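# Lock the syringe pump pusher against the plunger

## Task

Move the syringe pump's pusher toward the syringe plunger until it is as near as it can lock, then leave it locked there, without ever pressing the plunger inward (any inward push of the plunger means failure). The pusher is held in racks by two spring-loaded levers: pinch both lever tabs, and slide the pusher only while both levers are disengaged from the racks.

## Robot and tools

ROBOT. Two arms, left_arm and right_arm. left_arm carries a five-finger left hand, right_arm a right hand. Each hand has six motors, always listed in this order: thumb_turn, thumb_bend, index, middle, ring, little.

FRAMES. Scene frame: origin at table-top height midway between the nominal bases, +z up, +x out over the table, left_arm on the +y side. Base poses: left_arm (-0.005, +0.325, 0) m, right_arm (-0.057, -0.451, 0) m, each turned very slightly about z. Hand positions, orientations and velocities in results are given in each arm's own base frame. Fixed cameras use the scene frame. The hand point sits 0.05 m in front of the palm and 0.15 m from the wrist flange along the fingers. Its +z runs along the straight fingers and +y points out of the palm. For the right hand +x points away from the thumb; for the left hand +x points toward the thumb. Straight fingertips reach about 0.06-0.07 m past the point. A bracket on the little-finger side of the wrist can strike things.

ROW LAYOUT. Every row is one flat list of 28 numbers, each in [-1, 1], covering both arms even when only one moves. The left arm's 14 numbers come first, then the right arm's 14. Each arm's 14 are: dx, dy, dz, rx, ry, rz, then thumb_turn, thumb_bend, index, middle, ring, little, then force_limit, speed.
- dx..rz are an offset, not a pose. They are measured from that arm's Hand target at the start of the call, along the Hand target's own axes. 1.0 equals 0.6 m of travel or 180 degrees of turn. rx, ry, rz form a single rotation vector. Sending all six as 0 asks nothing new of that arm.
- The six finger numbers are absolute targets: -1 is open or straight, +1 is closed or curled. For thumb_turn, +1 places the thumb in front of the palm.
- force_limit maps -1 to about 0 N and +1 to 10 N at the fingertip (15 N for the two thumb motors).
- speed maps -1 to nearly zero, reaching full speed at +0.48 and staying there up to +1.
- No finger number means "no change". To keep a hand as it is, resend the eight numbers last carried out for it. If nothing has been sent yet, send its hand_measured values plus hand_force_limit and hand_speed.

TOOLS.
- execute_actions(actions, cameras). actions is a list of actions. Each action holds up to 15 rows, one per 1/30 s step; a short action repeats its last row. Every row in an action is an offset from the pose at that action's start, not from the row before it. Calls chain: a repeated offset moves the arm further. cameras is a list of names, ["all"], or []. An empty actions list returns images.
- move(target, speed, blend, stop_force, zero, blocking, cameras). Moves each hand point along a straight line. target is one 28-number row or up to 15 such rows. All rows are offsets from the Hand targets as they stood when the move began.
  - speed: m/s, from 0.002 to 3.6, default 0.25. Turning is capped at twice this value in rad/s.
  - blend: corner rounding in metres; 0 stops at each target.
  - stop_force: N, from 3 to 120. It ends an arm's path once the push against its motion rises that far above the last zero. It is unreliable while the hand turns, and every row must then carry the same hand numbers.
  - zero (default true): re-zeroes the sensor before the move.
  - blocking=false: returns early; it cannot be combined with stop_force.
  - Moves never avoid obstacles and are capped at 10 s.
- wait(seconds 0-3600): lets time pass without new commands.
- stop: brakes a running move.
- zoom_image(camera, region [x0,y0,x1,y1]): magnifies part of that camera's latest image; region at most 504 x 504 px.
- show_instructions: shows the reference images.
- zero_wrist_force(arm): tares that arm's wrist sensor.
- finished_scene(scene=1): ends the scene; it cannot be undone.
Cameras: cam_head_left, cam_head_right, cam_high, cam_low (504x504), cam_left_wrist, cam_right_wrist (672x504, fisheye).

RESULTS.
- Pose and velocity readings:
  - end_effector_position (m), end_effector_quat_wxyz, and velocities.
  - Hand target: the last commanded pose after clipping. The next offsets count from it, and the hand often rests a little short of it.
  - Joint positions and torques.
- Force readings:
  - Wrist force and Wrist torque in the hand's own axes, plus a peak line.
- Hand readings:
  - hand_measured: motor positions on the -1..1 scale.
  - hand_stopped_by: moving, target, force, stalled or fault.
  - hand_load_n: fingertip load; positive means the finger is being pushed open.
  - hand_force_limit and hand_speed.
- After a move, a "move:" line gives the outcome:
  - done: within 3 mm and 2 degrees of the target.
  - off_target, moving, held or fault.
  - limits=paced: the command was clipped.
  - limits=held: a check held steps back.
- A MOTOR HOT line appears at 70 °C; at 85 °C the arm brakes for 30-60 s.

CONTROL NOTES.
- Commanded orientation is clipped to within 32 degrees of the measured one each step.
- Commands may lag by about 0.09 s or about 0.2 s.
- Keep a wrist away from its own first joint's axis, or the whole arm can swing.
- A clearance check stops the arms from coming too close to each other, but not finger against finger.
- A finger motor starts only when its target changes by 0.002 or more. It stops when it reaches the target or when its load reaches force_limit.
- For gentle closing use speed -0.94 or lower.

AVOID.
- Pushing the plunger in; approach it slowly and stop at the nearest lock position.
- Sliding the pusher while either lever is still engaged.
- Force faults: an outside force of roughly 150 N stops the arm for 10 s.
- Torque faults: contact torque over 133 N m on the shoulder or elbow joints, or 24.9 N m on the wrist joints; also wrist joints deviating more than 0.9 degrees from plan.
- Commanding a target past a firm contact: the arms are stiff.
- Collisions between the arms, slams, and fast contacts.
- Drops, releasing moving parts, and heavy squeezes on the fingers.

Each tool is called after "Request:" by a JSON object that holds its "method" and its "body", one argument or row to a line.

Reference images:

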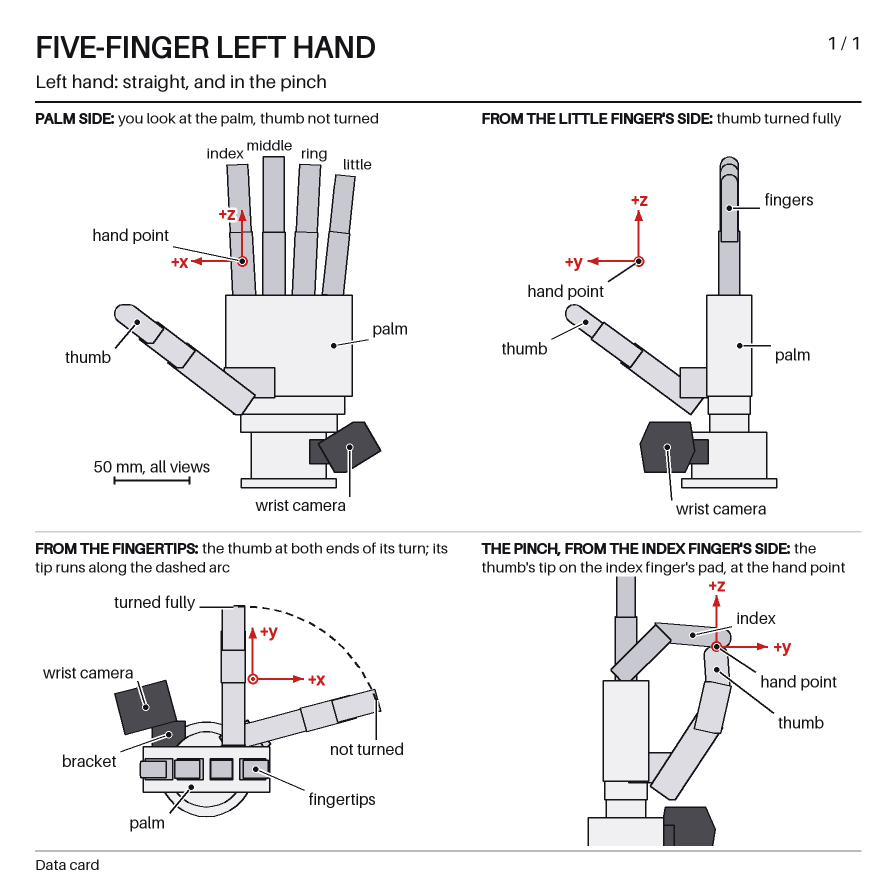

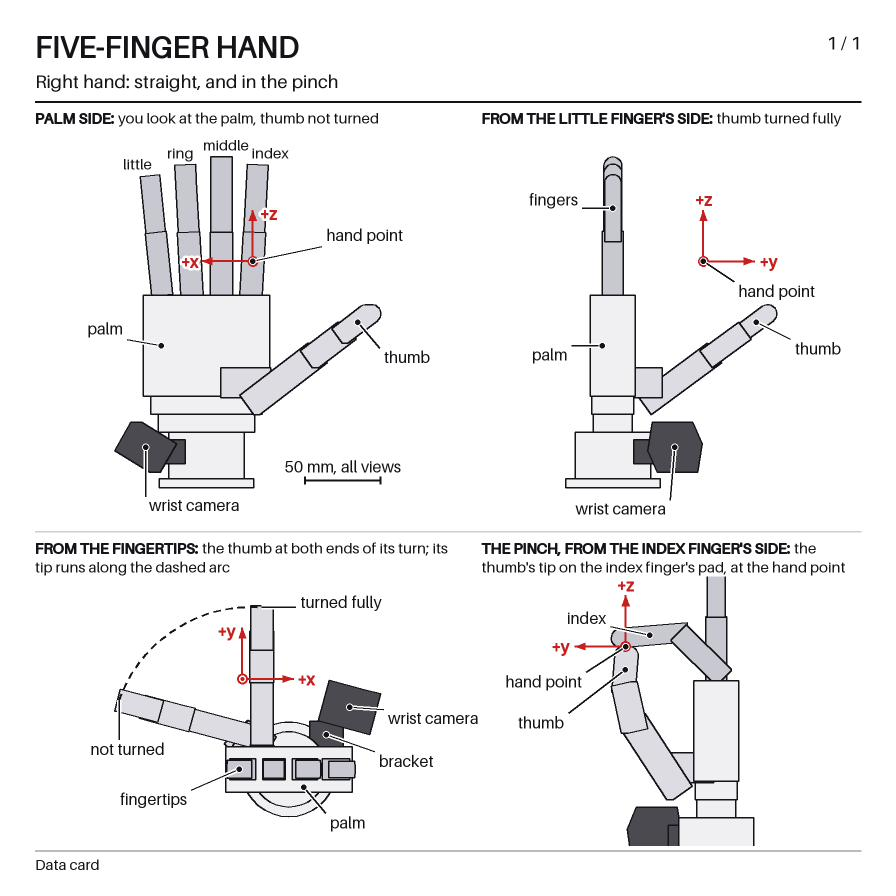

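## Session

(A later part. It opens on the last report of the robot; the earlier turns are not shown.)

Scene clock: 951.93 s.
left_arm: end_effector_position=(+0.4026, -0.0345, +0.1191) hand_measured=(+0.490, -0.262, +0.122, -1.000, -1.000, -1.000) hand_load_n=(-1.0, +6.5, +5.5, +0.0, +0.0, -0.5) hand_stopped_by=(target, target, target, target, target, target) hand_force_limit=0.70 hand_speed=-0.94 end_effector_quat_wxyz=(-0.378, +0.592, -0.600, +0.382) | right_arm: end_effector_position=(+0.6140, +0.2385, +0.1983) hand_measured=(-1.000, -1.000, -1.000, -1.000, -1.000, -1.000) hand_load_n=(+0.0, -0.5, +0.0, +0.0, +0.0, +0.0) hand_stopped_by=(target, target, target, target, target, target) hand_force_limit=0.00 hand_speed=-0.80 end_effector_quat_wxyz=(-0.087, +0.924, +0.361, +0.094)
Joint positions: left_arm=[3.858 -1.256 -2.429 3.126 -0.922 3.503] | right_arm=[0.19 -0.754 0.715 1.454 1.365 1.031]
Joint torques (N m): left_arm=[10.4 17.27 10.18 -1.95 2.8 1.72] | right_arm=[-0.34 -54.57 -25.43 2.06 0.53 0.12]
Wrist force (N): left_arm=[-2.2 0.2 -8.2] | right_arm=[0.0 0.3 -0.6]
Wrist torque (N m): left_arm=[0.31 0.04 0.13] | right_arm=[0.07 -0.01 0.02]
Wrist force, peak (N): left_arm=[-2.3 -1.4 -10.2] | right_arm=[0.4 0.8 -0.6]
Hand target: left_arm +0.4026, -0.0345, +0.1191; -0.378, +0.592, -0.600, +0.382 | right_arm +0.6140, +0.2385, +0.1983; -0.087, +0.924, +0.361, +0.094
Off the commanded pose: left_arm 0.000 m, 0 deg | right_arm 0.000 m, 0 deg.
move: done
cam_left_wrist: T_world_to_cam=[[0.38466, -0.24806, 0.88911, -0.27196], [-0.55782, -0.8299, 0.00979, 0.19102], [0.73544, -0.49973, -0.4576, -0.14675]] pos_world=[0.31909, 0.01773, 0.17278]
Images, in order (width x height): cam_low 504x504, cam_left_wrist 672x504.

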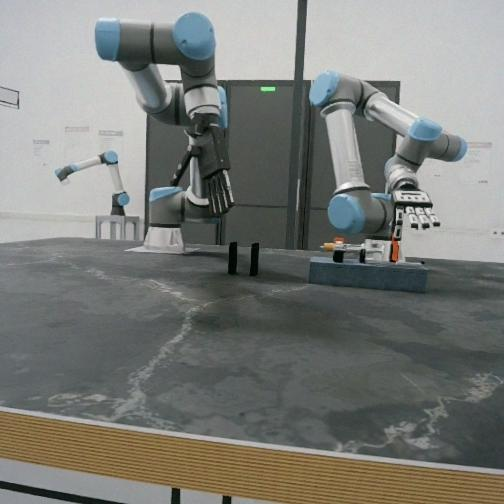

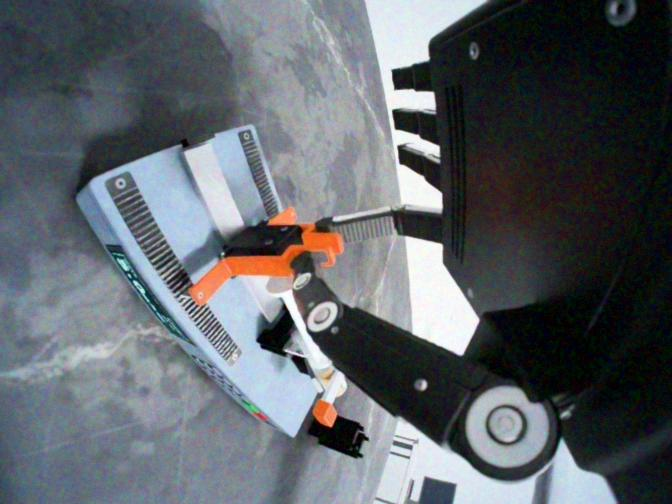

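Request:
{"method": "move", "body": {
  "target": [0,0.0005,-0.0011,0,0,0,0.49,-0.26,0.125,-1,-1,-1,0.7,-0.94,0,0,0,0,0,0,-1,-1,-1,-1,-1,-1,0,-0.8],
  "speed": 0.01,
  "cameras": ["cam_left_wrist"]
}}

Request:
{"method": "zoom_image", "body": {
  "camera": "cam_left_wrist",
  "region": [170, 250, 240, 320]
}}

Request:
{"method": "zoom_image", "body": {
  "camera": "cam_left_wrist",
  "region": [240, 230, 310, 300]
}}

Scene clock: 962.37 s.
left_arm: end_effector_position=(+0.4019, -0.0345, +0.1191) hand_measured=(+0.490, -0.262, +0.122, -1.000, -1.000, -1.000) hand_load_n=(-0.5, +5.0, +7.0, +0.0, +0.0, +0.0) hand_stopped_by=(target, target, target, target, target, target) hand_force_limit=0.70 hand_speed=-0.94 end_effector_quat_wxyz=(-0.378, +0.592, -0.600, +0.382) | right_arm: end_effector_position=(+0.6140, +0.2385, +0.1983) hand_measured=(-1.000, -1.000, -1.000, -1.000, -1.000, -1.000) hand_load_n=(+0.0, +0.0, +0.0, +0.0, +0.0, +0.0) hand_stopped_by=(target, target, target, target, target, target) hand_force_limit=0.00 hand_speed=-0.80 end_effector_quat_wxyz=(-0.087, +0.924, +0.361, +0.094)
Joint positions: left_arm=[3.862 -1.254 -2.43 3.124 -0.919 3.505] | right_arm=[0.19 -0.754 0.715 1.454 1.365 1.031]
Joint torques (N m): left_arm=[-9.86 -5.44 22.74 -0.05 -2.02 -0.88] | right_arm=[-0.87 -54.35 -26.25 1.85 0.73 -0.02]
Wrist force (N): left_arm=[-2.5 -1.0 -0.7] | right_arm=[0.5 0.4 -0.9]
Wrist torque (N m): left_arm=[0.10 0.17 -0.01] | right_arm=[0.10 -0.06 0.05]
Wrist force, peak (N): left_arm=[-2.2 0.2 -8.4] | right_arm=[0.5 0.7 -0.7]
Hand target: left_arm +0.4019, -0.0345, +0.1191; -0.378, +0.592, -0.600, +0.382 | right_arm +0.6140, +0.2385, +0.1983; -0.087, +0.924, +0.361, +0.094
Off the commanded pose: left_arm 0.000 m, 0 deg | right_arm 0.000 m, 0 deg.
move: done
cam_left_wrist: T_world_to_cam=[[0.38464, -0.24804, 0.88912, -0.27165], [-0.55788, -0.82986, 0.00983, 0.19058], [0.7354, -0.4998, -0.45758, -0.14615]] pos_world=[0.31829, 0.01773, 0.17278]

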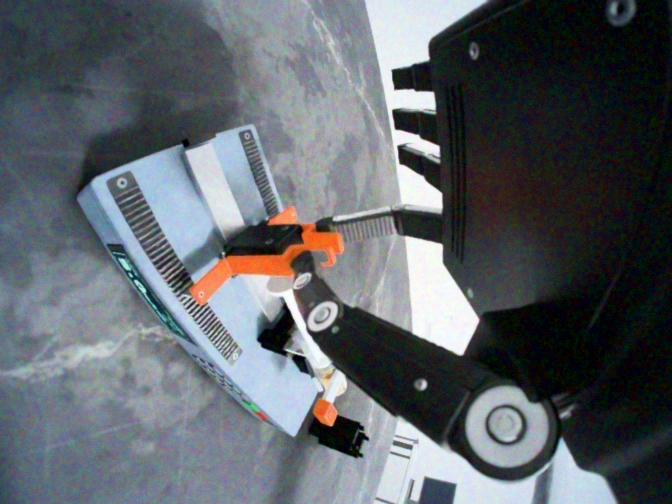

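Scaled by 7.200 from the camera's image (finer frame: 960x720).

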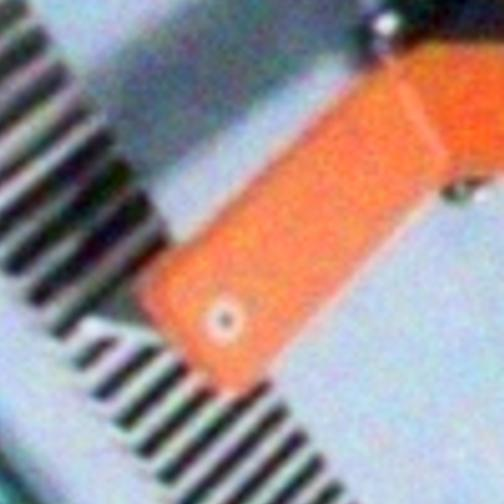

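Scaled by 7.200 from the camera's image (finer frame: 960x720).

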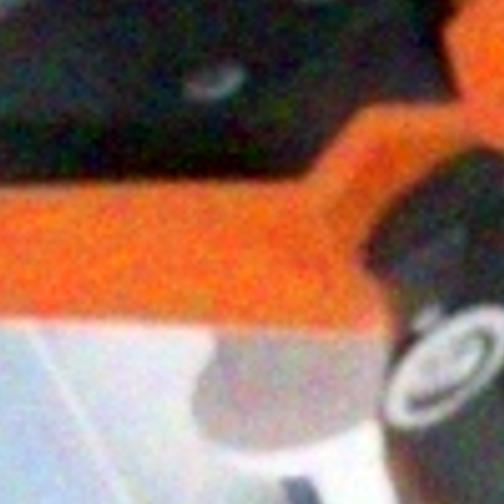

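Request:
{"method": "move", "body": {
  "target": [0.02,0,0,0,0,0,0.49,-0.26,0.125,-1,-1,-1,0.7,-0.94,0,0,0,0,0,0,-1,-1,-1,-1,-1,-1,0,-0.8],
  "speed": 0.015,
  "stop_force": 6,
  "cameras": ["cam_left_wrist","cam_low","cam_high"]
}}

Request:
{"method": "zoom_image", "body": {
  "camera": "cam_left_wrist",
  "region": [170, 250, 240, 320]
}}

Request:
{"method": "zoom_image", "body": {
  "camera": "cam_left_wrist",
  "region": [240, 230, 310, 300]
}}

Request:
{"method": "zoom_image", "body": {
  "camera": "cam_low",
  "region": [360, 230, 410, 270]
}}

Request:
{"method": "zoom_image", "body": {
  "camera": "cam_high",
  "region": [220, 130, 280, 190]
}}

Scene clock: 975.17 s.
left_arm: end_effector_position=(+0.4017, -0.0465, +0.1191) hand_measured=(+0.490, -0.262, +0.122, -1.000, -1.000, -1.000) hand_load_n=(-1.5, +4.5, +6.5, +0.0, +0.0, +0.0) hand_stopped_by=(target, target, target, target, target, target) hand_force_limit=0.70 hand_speed=-0.94 end_effector_quat_wxyz=(-0.378, +0.592, -0.600, +0.382) | right_arm: end_effector_position=(+0.6140, +0.2385, +0.1983) hand_measured=(-1.000, -1.000, -1.000, -1.000, -1.000, -1.000) hand_load_n=(+0.0, -0.5, +0.0, +0.0, +0.0, +0.0) hand_stopped_by=(target, target, target, target, target, target) hand_force_limit=0.00 hand_speed=-0.80 end_effector_quat_wxyz=(-0.087, +0.924, +0.361, +0.094)
Joint positions: left_arm=[3.801 -1.246 -2.431 3.14 -0.971 3.466] | right_arm=[0.19 -0.754 0.715 1.454 1.365 1.031]
Joint torques (N m): left_arm=[10.43 -2.93 21.1 -3.21 2.88 1.62] | right_arm=[-0.39 -54.81 -25.99 1.95 0.63 0.13]
Wrist force (N): left_arm=[-3.5 -2.9 -2.6] | right_arm=[0.3 0.3 -0.5]
Wrist torque (N m): left_arm=[0.11 0.09 0.11] | right_arm=[0.06 -0.05 0.04]
Wrist force, peak (N): left_arm=[-5.7 -4.0 -2.7] | right_arm=[0.3 0.8 -1.0]
Hand target: left_arm +0.4018, -0.0465, +0.1191; -0.378, +0.592, -0.600, +0.382 | right_arm +0.6140, +0.2385, +0.1983; -0.087, +0.924, +0.361, +0.094
Off the commanded pose: left_arm 0.000 m, 0 deg | right_arm 0.000 m, 0 deg.
move: done
cam_left_wrist: T_world_to_cam=[[0.38458, -0.24811, 0.88912, -0.27457], [-0.55781, -0.82991, 0.00969, 0.18057], [0.73549, -0.49969, -0.45756, -0.15211]] pos_world=[0.31819, 0.00573, 0.17278]
Images, in order (width x height): cam_high 504x504, cam_low 504x504, cam_left_wrist 672x504.

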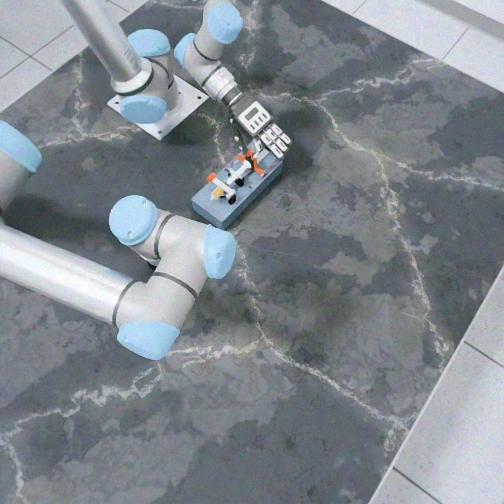

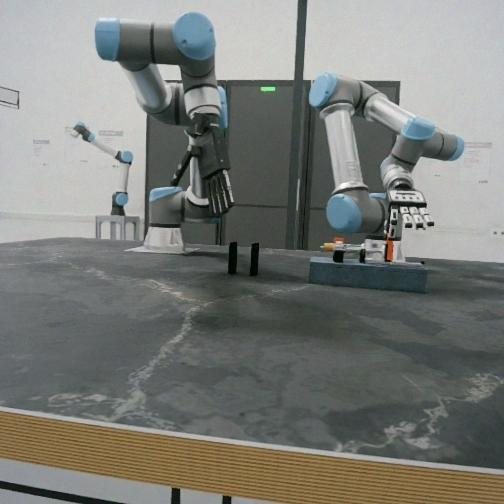

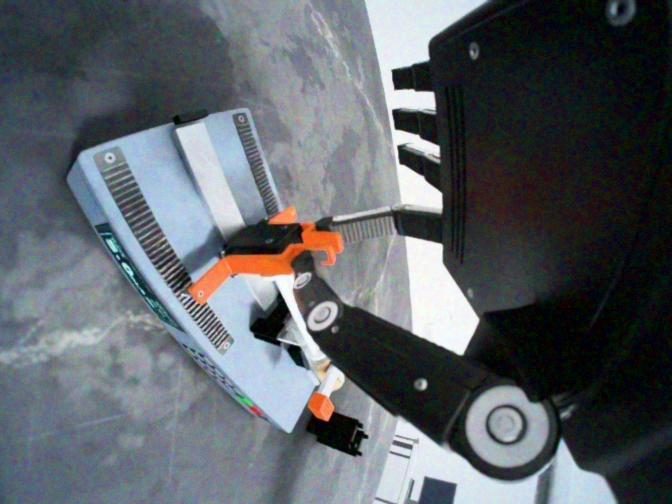

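Scaled by 7.200 from the camera's image (finer frame: 960x720).

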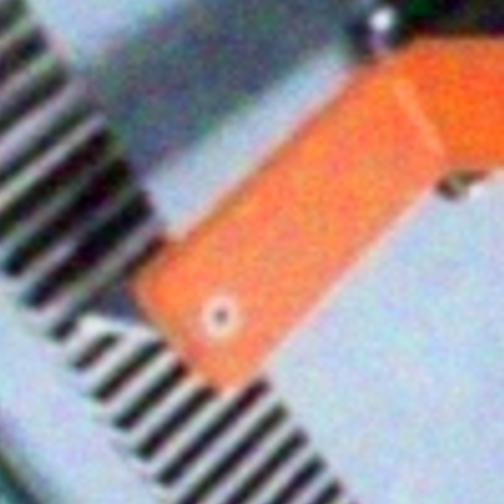

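Scaled by 7.200 from the camera's image (finer frame: 960x720).

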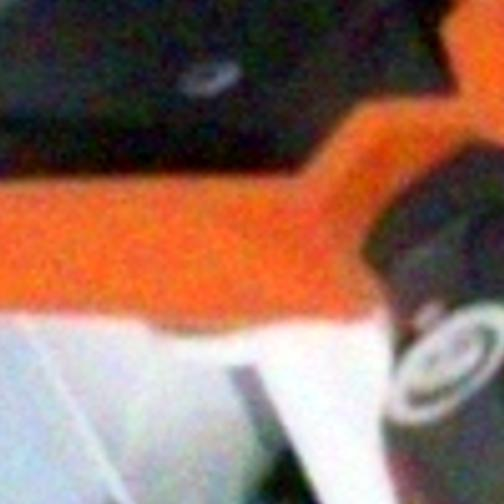

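Scaled by 10.080 from the camera's image (finer frame: 720x720).

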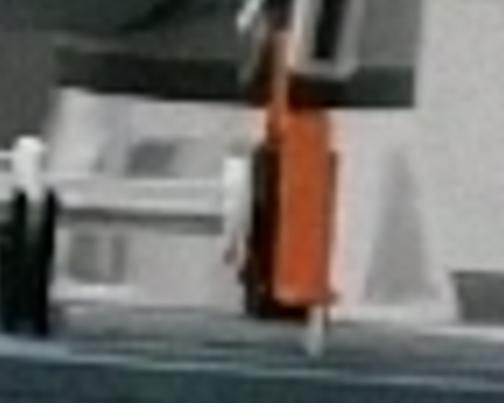

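Scaled by 8.400 from the camera's image (finer frame: 720x720).

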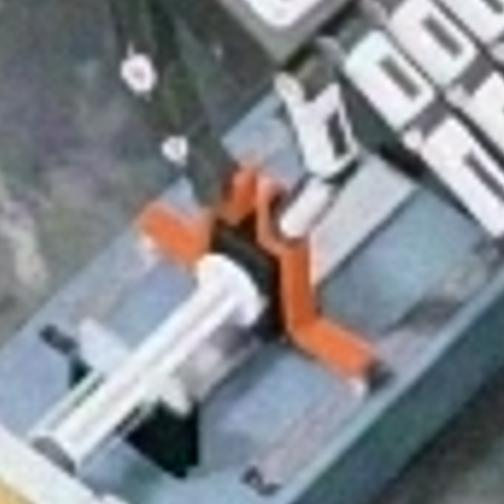

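Request:
{"method": "move", "body": {
  "target": [0.0054,0,0,0,0,0,0.49,-0.26,0.125,-1,-1,-1,0.7,-0.94,0,0,0,0,0,0,-1,-1,-1,-1,-1,-1,0,-0.8],
  "speed": 0.01,
  "stop_force": 5,
  "cameras": ["cam_left_wrist","cam_low","cam_high"]
}}

Request:
{"method": "zoom_image", "body": {
  "camera": "cam_left_wrist",
  "region": [170, 250, 240, 320]
}}

Request:
{"method": "zoom_image", "body": {
  "camera": "cam_low",
  "region": [360, 230, 410, 270]
}}

Scene clock: 995.67 s.
left_arm: end_effector_position=(+0.4017, -0.0497, +0.1191) hand_measured=(+0.490, -0.262, +0.122, -1.000, -1.000, -1.000) hand_load_n=(-2.0, +4.5, +7.0, +0.0, +0.0, +0.0) hand_stopped_by=(target, target, target, target, target, target) hand_force_limit=0.70 hand_speed=-0.94 end_effector_quat_wxyz=(-0.378, +0.592, -0.600, +0.382) | right_arm: end_effector_position=(+0.6140, +0.2385, +0.1983) hand_measured=(-1.000, -1.000, -1.000, -1.000, -1.000, -1.000) hand_load_n=(+0.0, +0.0, +0.0, +0.0, +0.0, +0.0) hand_stopped_by=(target, target, target, target, target, target) hand_force_limit=0.00 hand_speed=-0.80 end_effector_quat_wxyz=(-0.087, +0.924, +0.361, +0.094)
Joint positions: left_arm=[3.784 -1.245 -2.431 3.145 -0.986 3.456] | right_arm=[0.19 -0.754 0.715 1.454 1.365 1.031]
Joint torques (N m): left_arm=[10.2 14 24.67 -1.81 3.24 1.59] | right_arm=[-0.06 -54.87 -26.33 1.9 0.75 0.19]
Wrist force (N): left_arm=[-4.7 -1.2 -2.6] | right_arm=[0.2 0.9 -0.6]
Wrist torque (N m): left_arm=[0.24 0.18 0.15] | right_arm=[0.16 -0.02 0.04]
Wrist force, peak (N): left_arm=[-5.4 -5.8 -3.5] | right_arm=[0.2 0.5 -0.9]
Hand target: left_arm +0.4017, -0.0497, +0.1191; -0.378, +0.592, -0.600, +0.382 | right_arm +0.6140, +0.2385, +0.1983; -0.087, +0.924, +0.361, +0.094
Off the commanded pose: left_arm 0.000 m, 0 deg | right_arm 0.000 m, 0 deg.
move: done
cam_left_wrist: T_world_to_cam=[[0.38458, -0.24811, 0.88912, -0.27537], [-0.55781, -0.82991, 0.00969, 0.17792], [0.73549, -0.49969, -0.45756, -0.15371]] pos_world=[0.31819, 0.00253, 0.17278]
Images, in order (width x height): cam_high 504x504, cam_low 504x504, cam_left_wrist 672x504.

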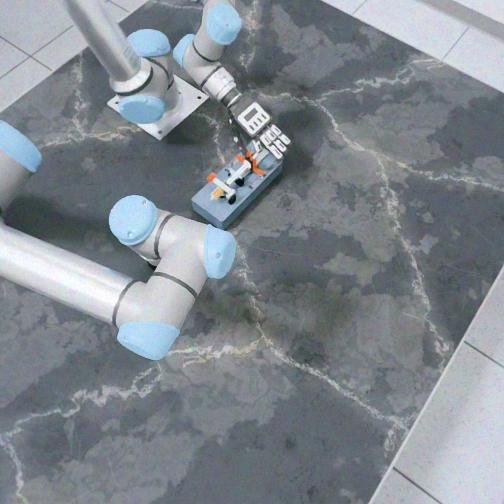

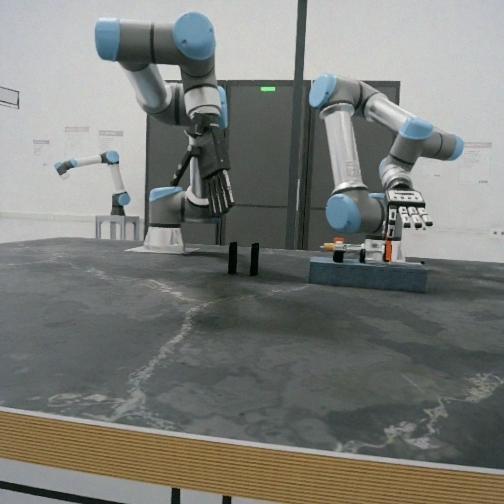

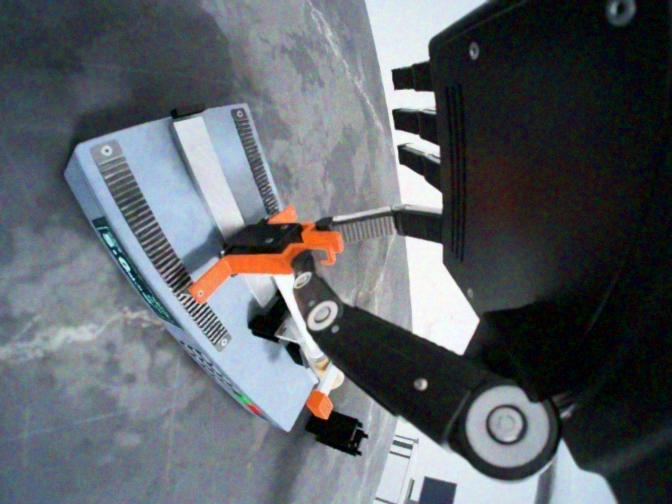

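Scaled by 7.200 from the camera's image (finer frame: 960x720).

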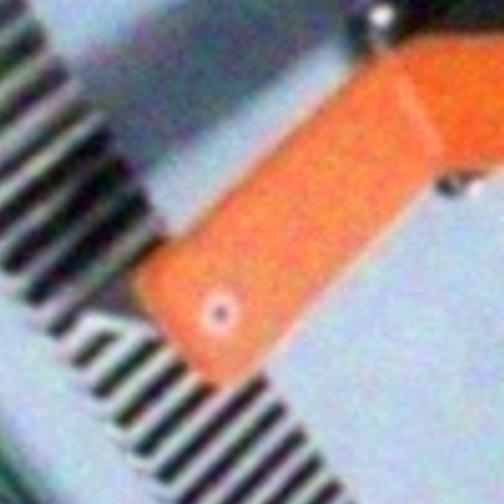

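Scaled by 10.080 from the camera's image (finer frame: 720x720).

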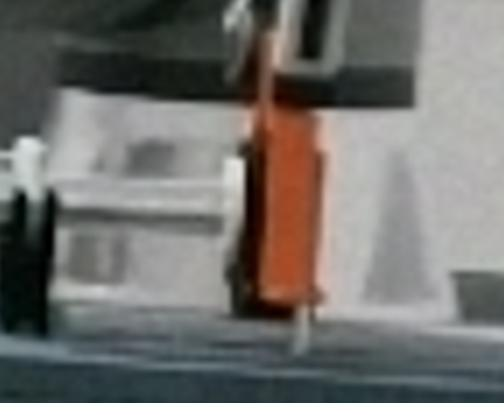

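Request:
{"method": "move", "body": {
  "target": [0,0.006,-0.0128,0,0,0,0.49,-0.26,-0.16,-1,-1,-1,0.7,-0.9,0,0,0,0,0,0,-1,-1,-1,-1,-1,-1,0,-0.8],
  "speed": 0.01,
  "cameras": ["cam_left_wrist","cam_low"]
}}

Request:
{"method": "zoom_image", "body": {
  "camera": "cam_left_wrist",
  "region": [170, 180, 370, 330]
}}

Request:
{"method": "zoom_image", "body": {
  "camera": "cam_low",
  "region": [360, 230, 410, 270]
}}

Scene clock: 1002.43 s.
left_arm: end_effector_position=(+0.3932, -0.0496, +0.1191) hand_measured=(+0.490, -0.260, -0.160, -1.000, -1.000, -1.000) hand_load_n=(-0.5, +0.0, +0.0, +0.0, -0.5, +0.0) hand_stopped_by=(target, target, target, target, target, target) hand_force_limit=0.70 hand_speed=-0.90 end_effector_quat_wxyz=(-0.378, +0.592, -0.600, +0.382) | right_arm: end_effector_position=(+0.6140, +0.2385, +0.1983) hand_measured=(-1.000, -1.000, -1.000, -1.000, -1.000, -1.000) hand_load_n=(+0.0, -0.5, +0.0, +0.0, +0.0, +0.0) hand_stopped_by=(target, target, target, target, target, target) hand_force_limit=0.00 hand_speed=-0.80 end_effector_quat_wxyz=(-0.087, +0.924, +0.361, +0.094)
Joint positions: left_arm=[3.82 -1.214 -2.451 3.121 -0.955 3.478] | right_arm=[0.19 -0.754 0.715 1.454 1.365 1.031]
Joint torques (N m): left_arm=[-12.97 -9.74 26.1 2.14 -1.75 -1.05] | right_arm=[-1.23 -54.42 -26.43 1.72 0.56 0.04]
Wrist force (N): left_arm=[-2.0 -0.5 -2.6] | right_arm=[-0.1 0.6 -0.3]
Wrist torque (N m): left_arm=[0.27 0.03 -0.01] | right_arm=[0.11 0.02 0.03]
Wrist force, peak (N): left_arm=[-2.7 -4.1 -3.8] | right_arm=[0.2 0.4 -1.1]
Hand target: left_arm +0.3932, -0.0496, +0.1191; -0.378, +0.592, -0.600, +0.382 | right_arm +0.6140, +0.2385, +0.1983; -0.087, +0.924, +0.361, +0.094
Off the commanded pose: left_arm 0.000 m, 0 deg | right_arm 0.000 m, 0 deg.
move: done
cam_left_wrist: T_world_to_cam=[[0.38466, -0.24799, 0.88912, -0.27197], [-0.55776, -0.82995, 0.00982, 0.17316], [0.73549, -0.49969, -0.45757, -0.14738]] pos_world=[0.30959, 0.00263, 0.17268]
Images, in order (width x height): cam_low 504x504, cam_left_wrist 672x504.

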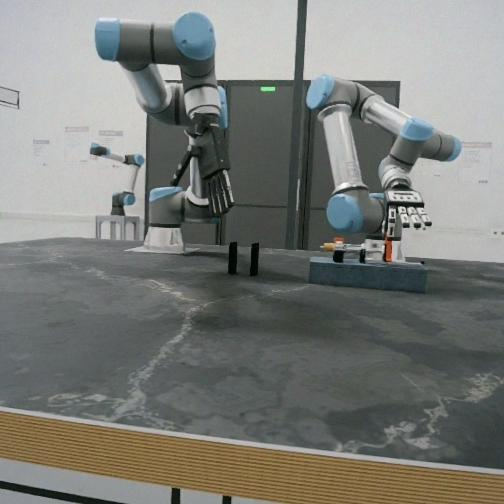

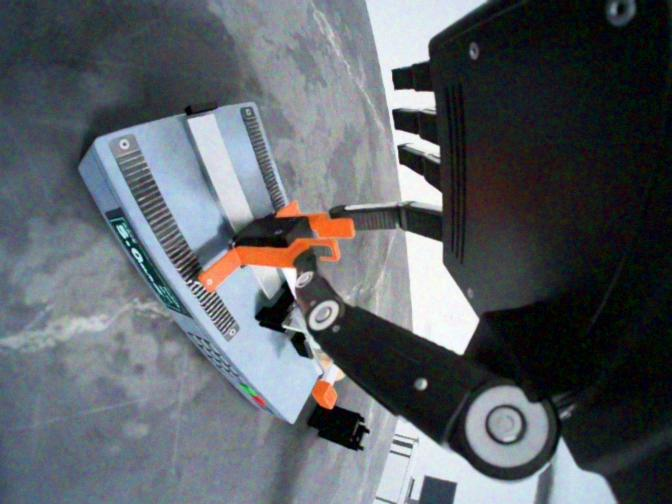

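Scaled by 2.520 from the camera's image (finer frame: 960x720).

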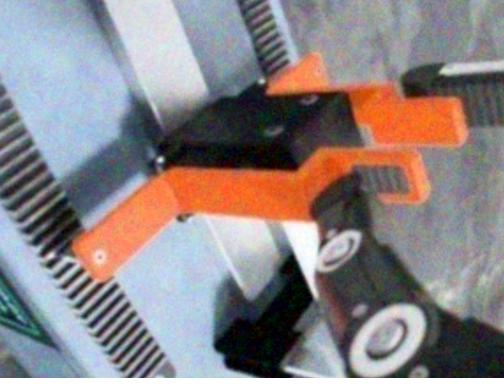

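Scaled by 10.080 from the camera's image (finer frame: 720x720).

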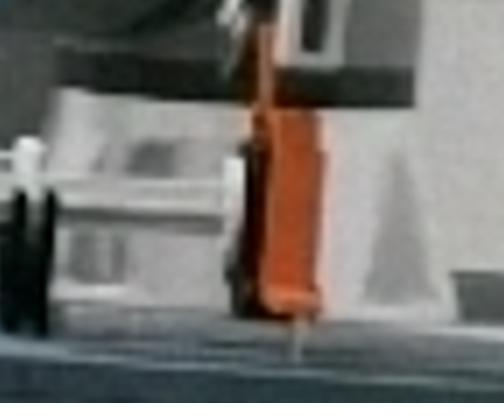

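Request:
{"method": "move", "body": {
  "target": [
    [0,-0.087,-0.0502,0,0,0,0.49,-0.34,-0.34,-1,-1,-1,0,-0.5,0,0,0,0,0,0,-1,-1,-1,-1,-1,-1,0,-0.8],
    [0.1088,-0.0833,-0.0615,0,0,0,-1,-1,-1,-1,-1,-1,0,0,0,0,0,0,0,0,-1,-1,-1,-1,-1,-1,0,-0.8],
    [0.1088,0.0458,-0.0013,0,0,0,-1,-1,-1,-1,-1,-1,0,0,0,0,0,0,0,0,-1,-1,-1,-1,-1,-1,0,-0.8]
  ],
  "speed": [0.1,0.1,0.06],
  "cameras": ["cam_left_wrist","cam_low"]
}}

Request:
{"method": "zoom_image", "body": {
  "camera": "cam_left_wrist",
  "region": [220, 60, 380, 180]
}}

Scene clock: 1022.20 s.
left_arm: end_effector_position=(+0.3800, -0.1147, +0.0944) hand_measured=(-1.000, -1.000, -1.000, -1.000, -1.000, -1.000) hand_load_n=(-0.5, +0.0, +0.0, +0.0, +0.0, +0.0) hand_stopped_by=(target, target, target, target, target, target) hand_force_limit=0.00 hand_speed=0.00 end_effector_quat_wxyz=(-0.377, +0.592, -0.600, +0.382) | right_arm: end_effector_position=(+0.6140, +0.2385, +0.1983) hand_measured=(-1.000, -1.000, -1.000, -1.000, -1.000, -1.000) hand_load_n=(+0.0, +0.0, +0.0, +0.0, +0.0, +0.0) hand_stopped_by=(target, target, target, target, target, target) hand_force_limit=0.00 hand_speed=-0.80 end_effector_quat_wxyz=(-0.087, +0.924, +0.361, +0.094)
Joint positions: left_arm=[3.46 -1.248 -2.494 3.283 -1.272 3.286] | right_arm=[0.19 -0.754 0.715 1.454 1.365 1.031]
Joint torques (N m): left_arm=[-10.65 17.53 26.32 -1.44 -1.96 -1.51] | right_arm=[-1.33 -54.78 -27.37 2.11 0.73 -0.04]
Wrist force (N): left_arm=[-2.4 -0.7 -2.6] | right_arm=[0.3 0.4 -0.6]
Wrist torque (N m): left_arm=[0.24 0.10 0.01] | right_arm=[0.08 -0.03 0.03]
Wrist force, peak (N): left_arm=[-2.9 -0.8 -2.9] | right_arm=[0.2 1.0 -0.8]
Hand target: left_arm +0.3801, -0.1147, +0.0945; -0.378, +0.592, -0.600, +0.382 | right_arm +0.6140, +0.2385, +0.1983; -0.087, +0.924, +0.361, +0.094
Off the commanded pose: left_arm 0.000 m, 0 deg | right_arm 0.000 m, 0 deg.
move: done
cam_left_wrist: T_world_to_cam=[[0.38487, -0.24802, 0.88902, -0.26125], [-0.55776, -0.82994, 0.00992, 0.11205], [0.73537, -0.49968, -0.45776, -0.18146]] pos_world=[0.29649, -0.06247, 0.14808]
Images, in order (width x height): cam_low 504x504, cam_left_wrist 672x504.

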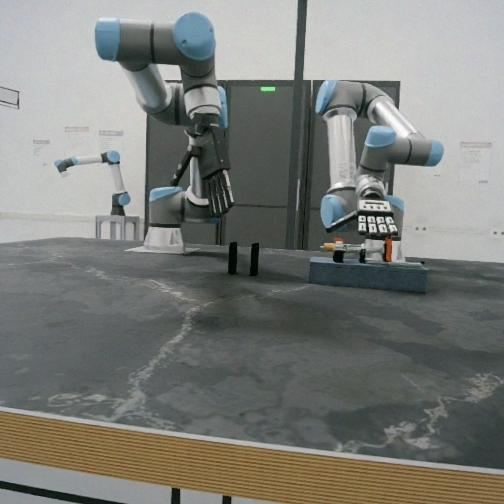

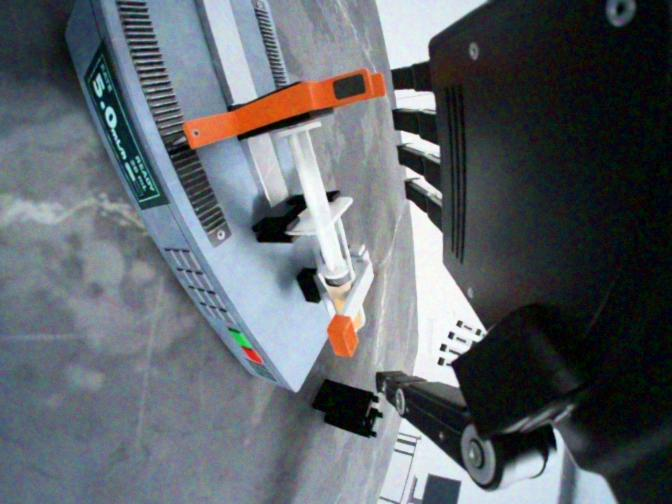

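Scaled by 3.150 from the camera's image (finer frame: 960x720).

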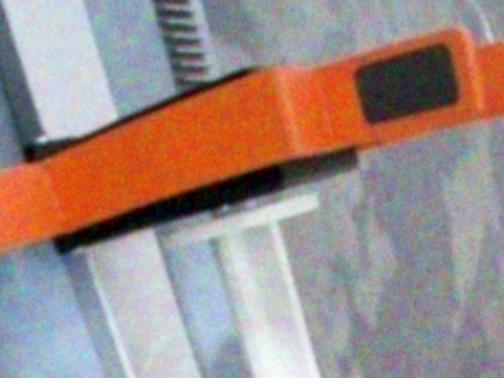

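Request:
{"method": "zoom_image", "body": {
  "camera": "cam_left_wrist",
  "region": [235, 95, 345, 155]
}}

Request:
{"method": "zoom_image", "body": {
  "camera": "cam_left_wrist",
  "region": [265, 110, 325, 150]
}}

Request:
{"method": "zoom_image", "body": {
  "camera": "cam_left_wrist",
  "region": [160, 95, 240, 175]
}}

Scaled by 4.582 from the camera's image (finer frame: 960x720).

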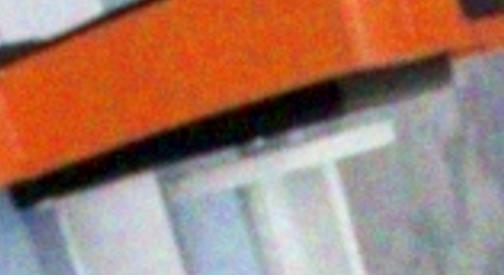

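Scaled by 8.400 from the camera's image (finer frame: 960x720).

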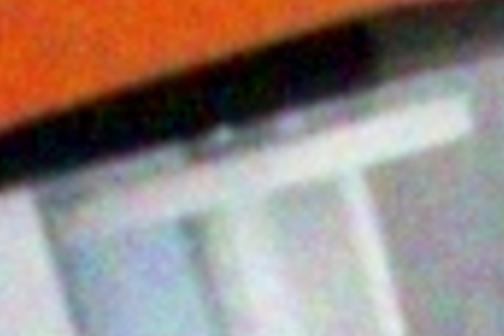

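Scaled by 6.300 from the camera's image (finer frame: 960x720).

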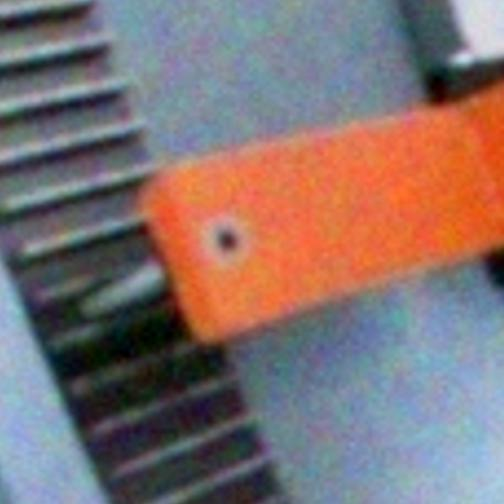

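Request:
{"method": "move", "body": {
  "target": [
    [0,-0.0538,-0.0067,0.0833,0,0,-1,-1,-1,-1,-1,-1,0,0,0,0,0,0,0,0,-1,-1,-1,-1,-1,-1,0,-0.8],
    [-0.0008,-0.0287,0.051,0.0833,0,0,-1,-1,-1,-1,-1,-1,0,0,0,0,0,0,0,0,-1,-1,-1,-1,-1,-1,0,-0.8]
  ],
  "speed": 0.08,
  "stop_force": 8,
  "cameras": ["cam_left_wrist","cam_low"]
}}

Request:
{"method": "zoom_image", "body": {
  "camera": "cam_left_wrist",
  "region": [200, 40, 400, 190]
}}

Scene clock: 1068.10 s.
left_arm: end_effector_position=(+0.4151, -0.1147, +0.0972) hand_measured=(-1.000, -1.000, -1.000, -1.000, -1.000, -1.000) hand_load_n=(+0.0, +0.0, +0.0, +0.0, +0.0, +0.0) hand_stopped_by=(target, target, target, target, target, target) hand_force_limit=0.00 hand_speed=0.00 end_effector_quat_wxyz=(-0.452, +0.538, -0.545, +0.457) | right_arm: end_effector_position=(+0.6140, +0.2385, +0.1983) hand_measured=(-1.000, -1.000, -1.000, -1.000, -1.000, -1.000) hand_load_n=(+0.0, +0.0, +0.0, +0.0, +0.0, +0.0) hand_stopped_by=(target, target, target, target, target, target) hand_force_limit=0.00 hand_speed=-0.80 end_effector_quat_wxyz=(-0.087, +0.924, +0.361, +0.094)
Joint positions: left_arm=[3.462 -1.288 -2.623 3.726 -1.242 3.202] | right_arm=[0.19 -0.754 0.715 1.454 1.365 1.031]
Joint torques (N m): left_arm=[9.77 -6.74 6.99 3.67 2.24 1.58] | right_arm=[-1.04 -54.96 -26.39 1.92 0.53 0.06]
Wrist force (N): left_arm=[-2.5 -0.6 -2.8] | right_arm=[0.0 0.3 -0.7]
Wrist torque (N m): left_arm=[0.30 0.10 0.13] | right_arm=[0.07 0.00 0.01]
Wrist force, peak (N): left_arm=[-2.2 -1.3 -3.3] | right_arm=[0.3 0.5 -1.1]
Hand target: left_arm +0.4151, -0.1147, +0.0972; -0.452, +0.538, -0.545, +0.457 | right_arm +0.6140, +0.2385, +0.1983; -0.087, +0.924, +0.361, +0.094
Off the commanded pose: left_arm 0.000 m, 0 deg | right_arm 0.000 m, 0 deg.
move: done
cam_left_wrist: T_world_to_cam=[[0.14136, -0.24491, 0.95918, -0.18259], [-0.5418, -0.83006, -0.13209, 0.13879], [0.82853, -0.50101, -0.25003, -0.26498]] pos_world=[0.32055, -0.06227, 0.12721]
Images, in order (width x height): cam_low 504x504, cam_left_wrist 672x504.

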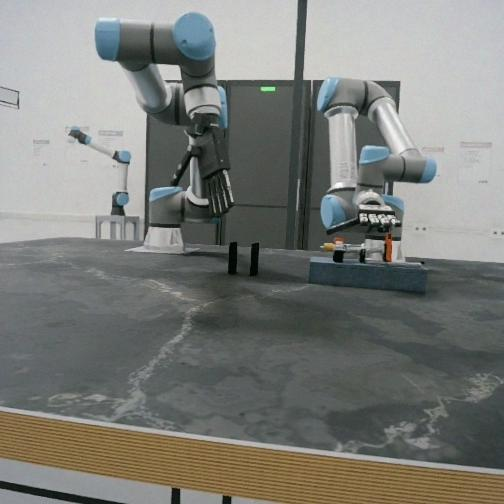

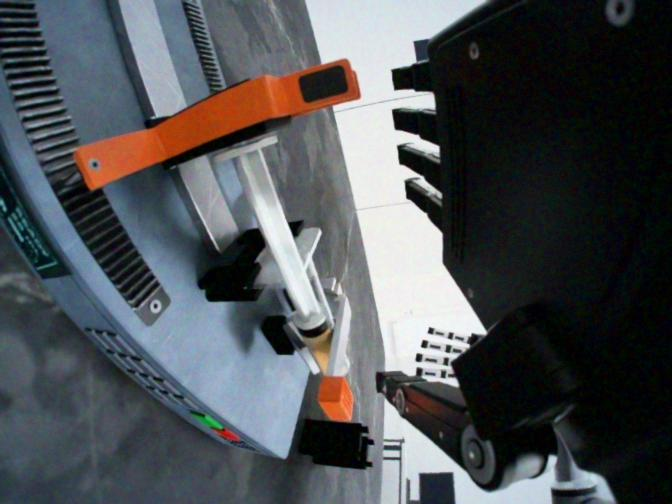

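Scaled by 2.520 from the camera's image (finer frame: 960x720).

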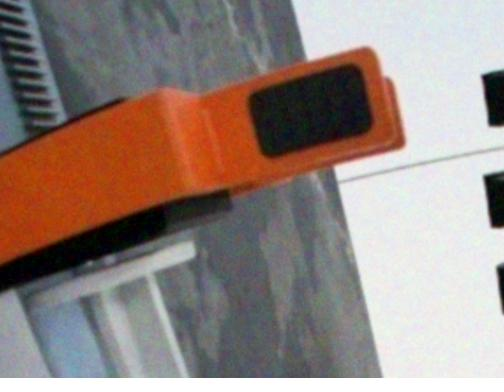

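Request:
{"method": "zoom_image", "body": {
  "camera": "cam_left_wrist",
  "region": [195, 110, 295, 180]
}}

Request:
{"method": "zoom_image", "body": {
  "camera": "cam_left_wrist",
  "region": [0, 80, 200, 330]
}}

Request:
{"method": "zoom_image", "body": {
  "camera": "cam_left_wrist",
  "region": [40, 120, 140, 220]
}}

Scaled by 5.040 from the camera's image (finer frame: 960x720).

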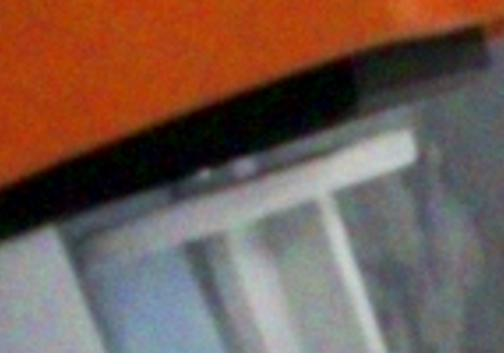

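Scaled by 2.016 from the camera's image (finer frame: 960x720).

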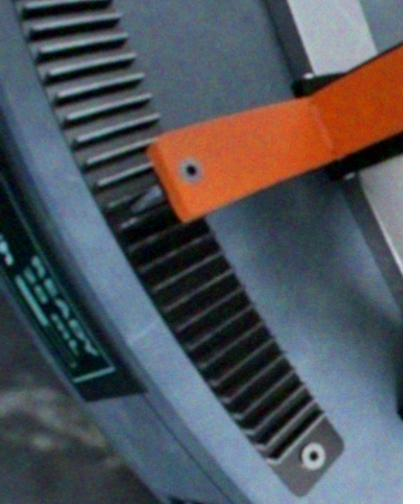

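Scaled by 5.040 from the camera's image (finer frame: 960x720).

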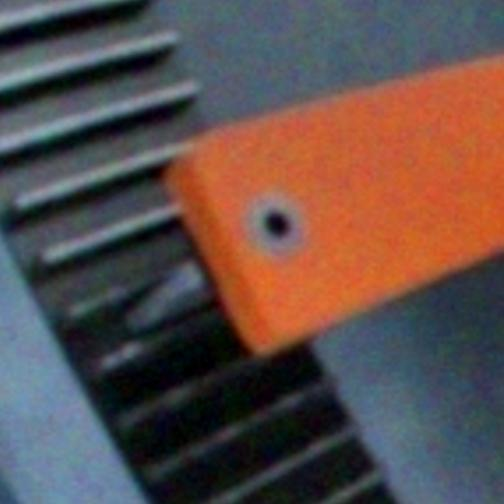

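Request:
{"method": "move", "body": {
  "target": [
    [0,-0.1641,-0.029,-0.2778,0,0,-1,-1,-1,-1,-1,-1,0,0,0,0,0,0,0,0,-1,-1,-1,-1,-1,-1,0,-0.8],
    [-0.0033,-0.0105,0.0371,-0.2778,0,0,-1,-1,-1,-1,-1,-1,0,0,0,0,0,0,0,0,-1,-1,-1,-1,-1,-1,0,-0.8]
  ],
  "speed": [0.15,0.08],
  "stop_force": 8,
  "cameras": ["cam_left_wrist","cam_low"]
}}

Request:
{"method": "zoom_image", "body": {
  "camera": "cam_left_wrist",
  "region": [220, 60, 380, 180]
}}

Scene clock: 1116.07 s.
left_arm: end_effector_position=(+0.4381, -0.1130, +0.0995) hand_measured=(-1.000, -1.000, -1.000, -1.000, -1.000, -1.000) hand_load_n=(+0.0, +0.0, +0.0, +0.0, +0.0, +0.0) hand_stopped_by=(target, target, target, target, target, target) hand_force_limit=0.00 hand_speed=0.00 end_effector_quat_wxyz=(-0.182, +0.679, -0.688, +0.184) | right_arm: end_effector_position=(+0.6140, +0.2385, +0.1983) hand_measured=(-1.000, -1.000, -1.000, -1.000, -1.000, -1.000) hand_load_n=(+0.0, +0.0, +0.0, +0.0, +0.0, +0.0) hand_stopped_by=(target, target, target, target, target, target) hand_force_limit=0.00 hand_speed=-0.80 end_effector_quat_wxyz=(-0.087, +0.924, +0.361, +0.094)
Joint positions: left_arm=[3.287 -1.783 -1.842 2.572 -1.492 3.279] | right_arm=[0.19 -0.754 0.715 1.454 1.365 1.031]
Joint torques (N m): left_arm=[-4.05 42.28 25.27 -1.5 -1.13 0.04] | right_arm=[-0.86 -54.28 -27.77 1.89 0.69 0.07]
Wrist force (N): left_arm=[-2.3 -1.5 -2.5] | right_arm=[0.3 0.5 -0.8]
Wrist torque (N m): left_arm=[0.02 0.10 0.18] | right_arm=[0.11 -0.04 0.04]
Wrist force, peak (N): left_arm=[-2.6 -2.0 -3.1] | right_arm=[0.1 0.9 -0.9]
Hand target: left_arm +0.4381, -0.1130, +0.0995; -0.182, +0.679, -0.687, +0.184 | right_arm +0.6140, +0.2385, +0.1983; -0.087, +0.924, +0.361, +0.094
Off the commanded pose: left_arm 0.000 m, 0 deg | right_arm 0.000 m, 0 deg.
move: done
cam_left_wrist: T_world_to_cam=[[0.82458, -0.25366, 0.50569, -0.4429], [-0.45309, -0.83136, 0.32178, 0.06879], [0.33879, -0.49446, -0.80046, -0.01257]] pos_world=[0.40063, -0.06137, 0.19177]
Images, in order (width x height): cam_low 504x504, cam_left_wrist 672x504.

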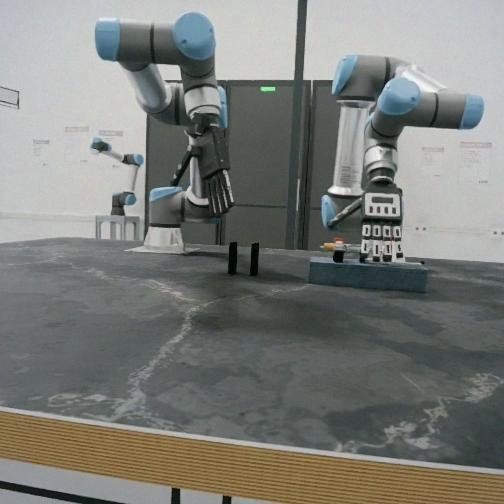

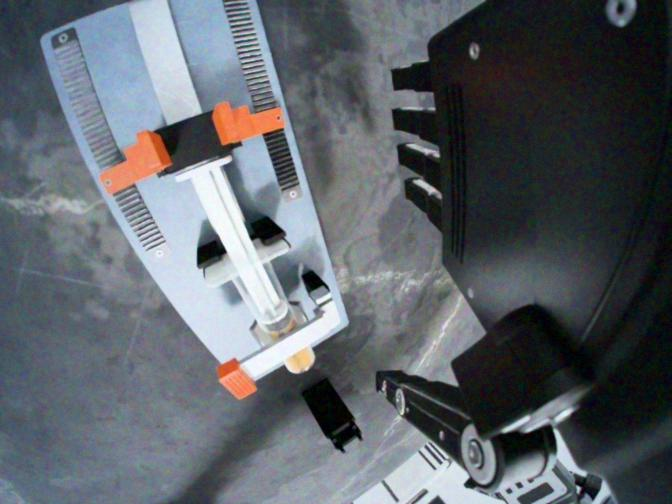

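Scaled by 3.150 from the camera's image (finer frame: 960x720).

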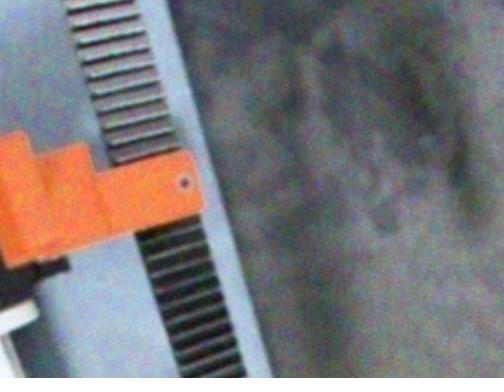

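Request:
{"method": "zoom_image", "body": {
  "camera": "cam_left_wrist",
  "region": [130, 80, 310, 220]
}}

Request:
{"method": "zoom_image", "body": {
  "camera": "cam_left_wrist",
  "region": [170, 130, 250, 190]
}}

Scaled by 2.800 from the camera's image (finer frame: 960x720).

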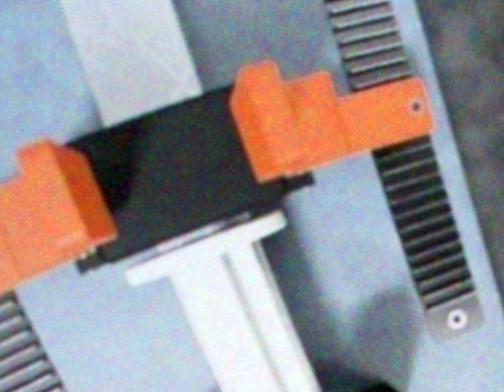

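Scaled by 6.300 from the camera's image (finer frame: 960x720).

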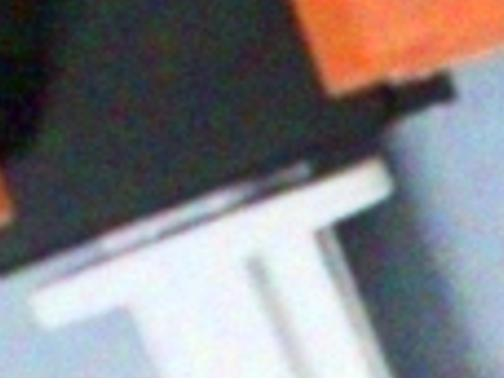

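Request:
{"method": "zoom_image", "body": {
  "camera": "cam_left_wrist",
  "region": [240, 70, 320, 210]
}}

Request:
{"method": "zoom_image", "body": {
  "camera": "cam_left_wrist",
  "region": [90, 130, 190, 230]
}}

Scaled by 3.600 from the camera's image (finer frame: 960x720).

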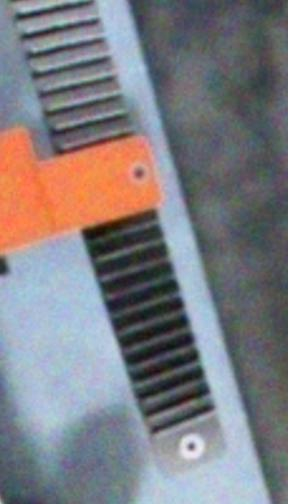

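Scaled by 5.040 from the camera's image (finer frame: 960x720).

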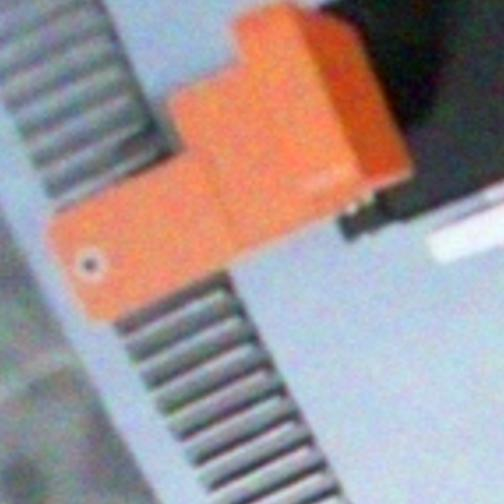

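Request:
{"method": "finished_scene", "body": {

}}

The scene is finished: the task was done.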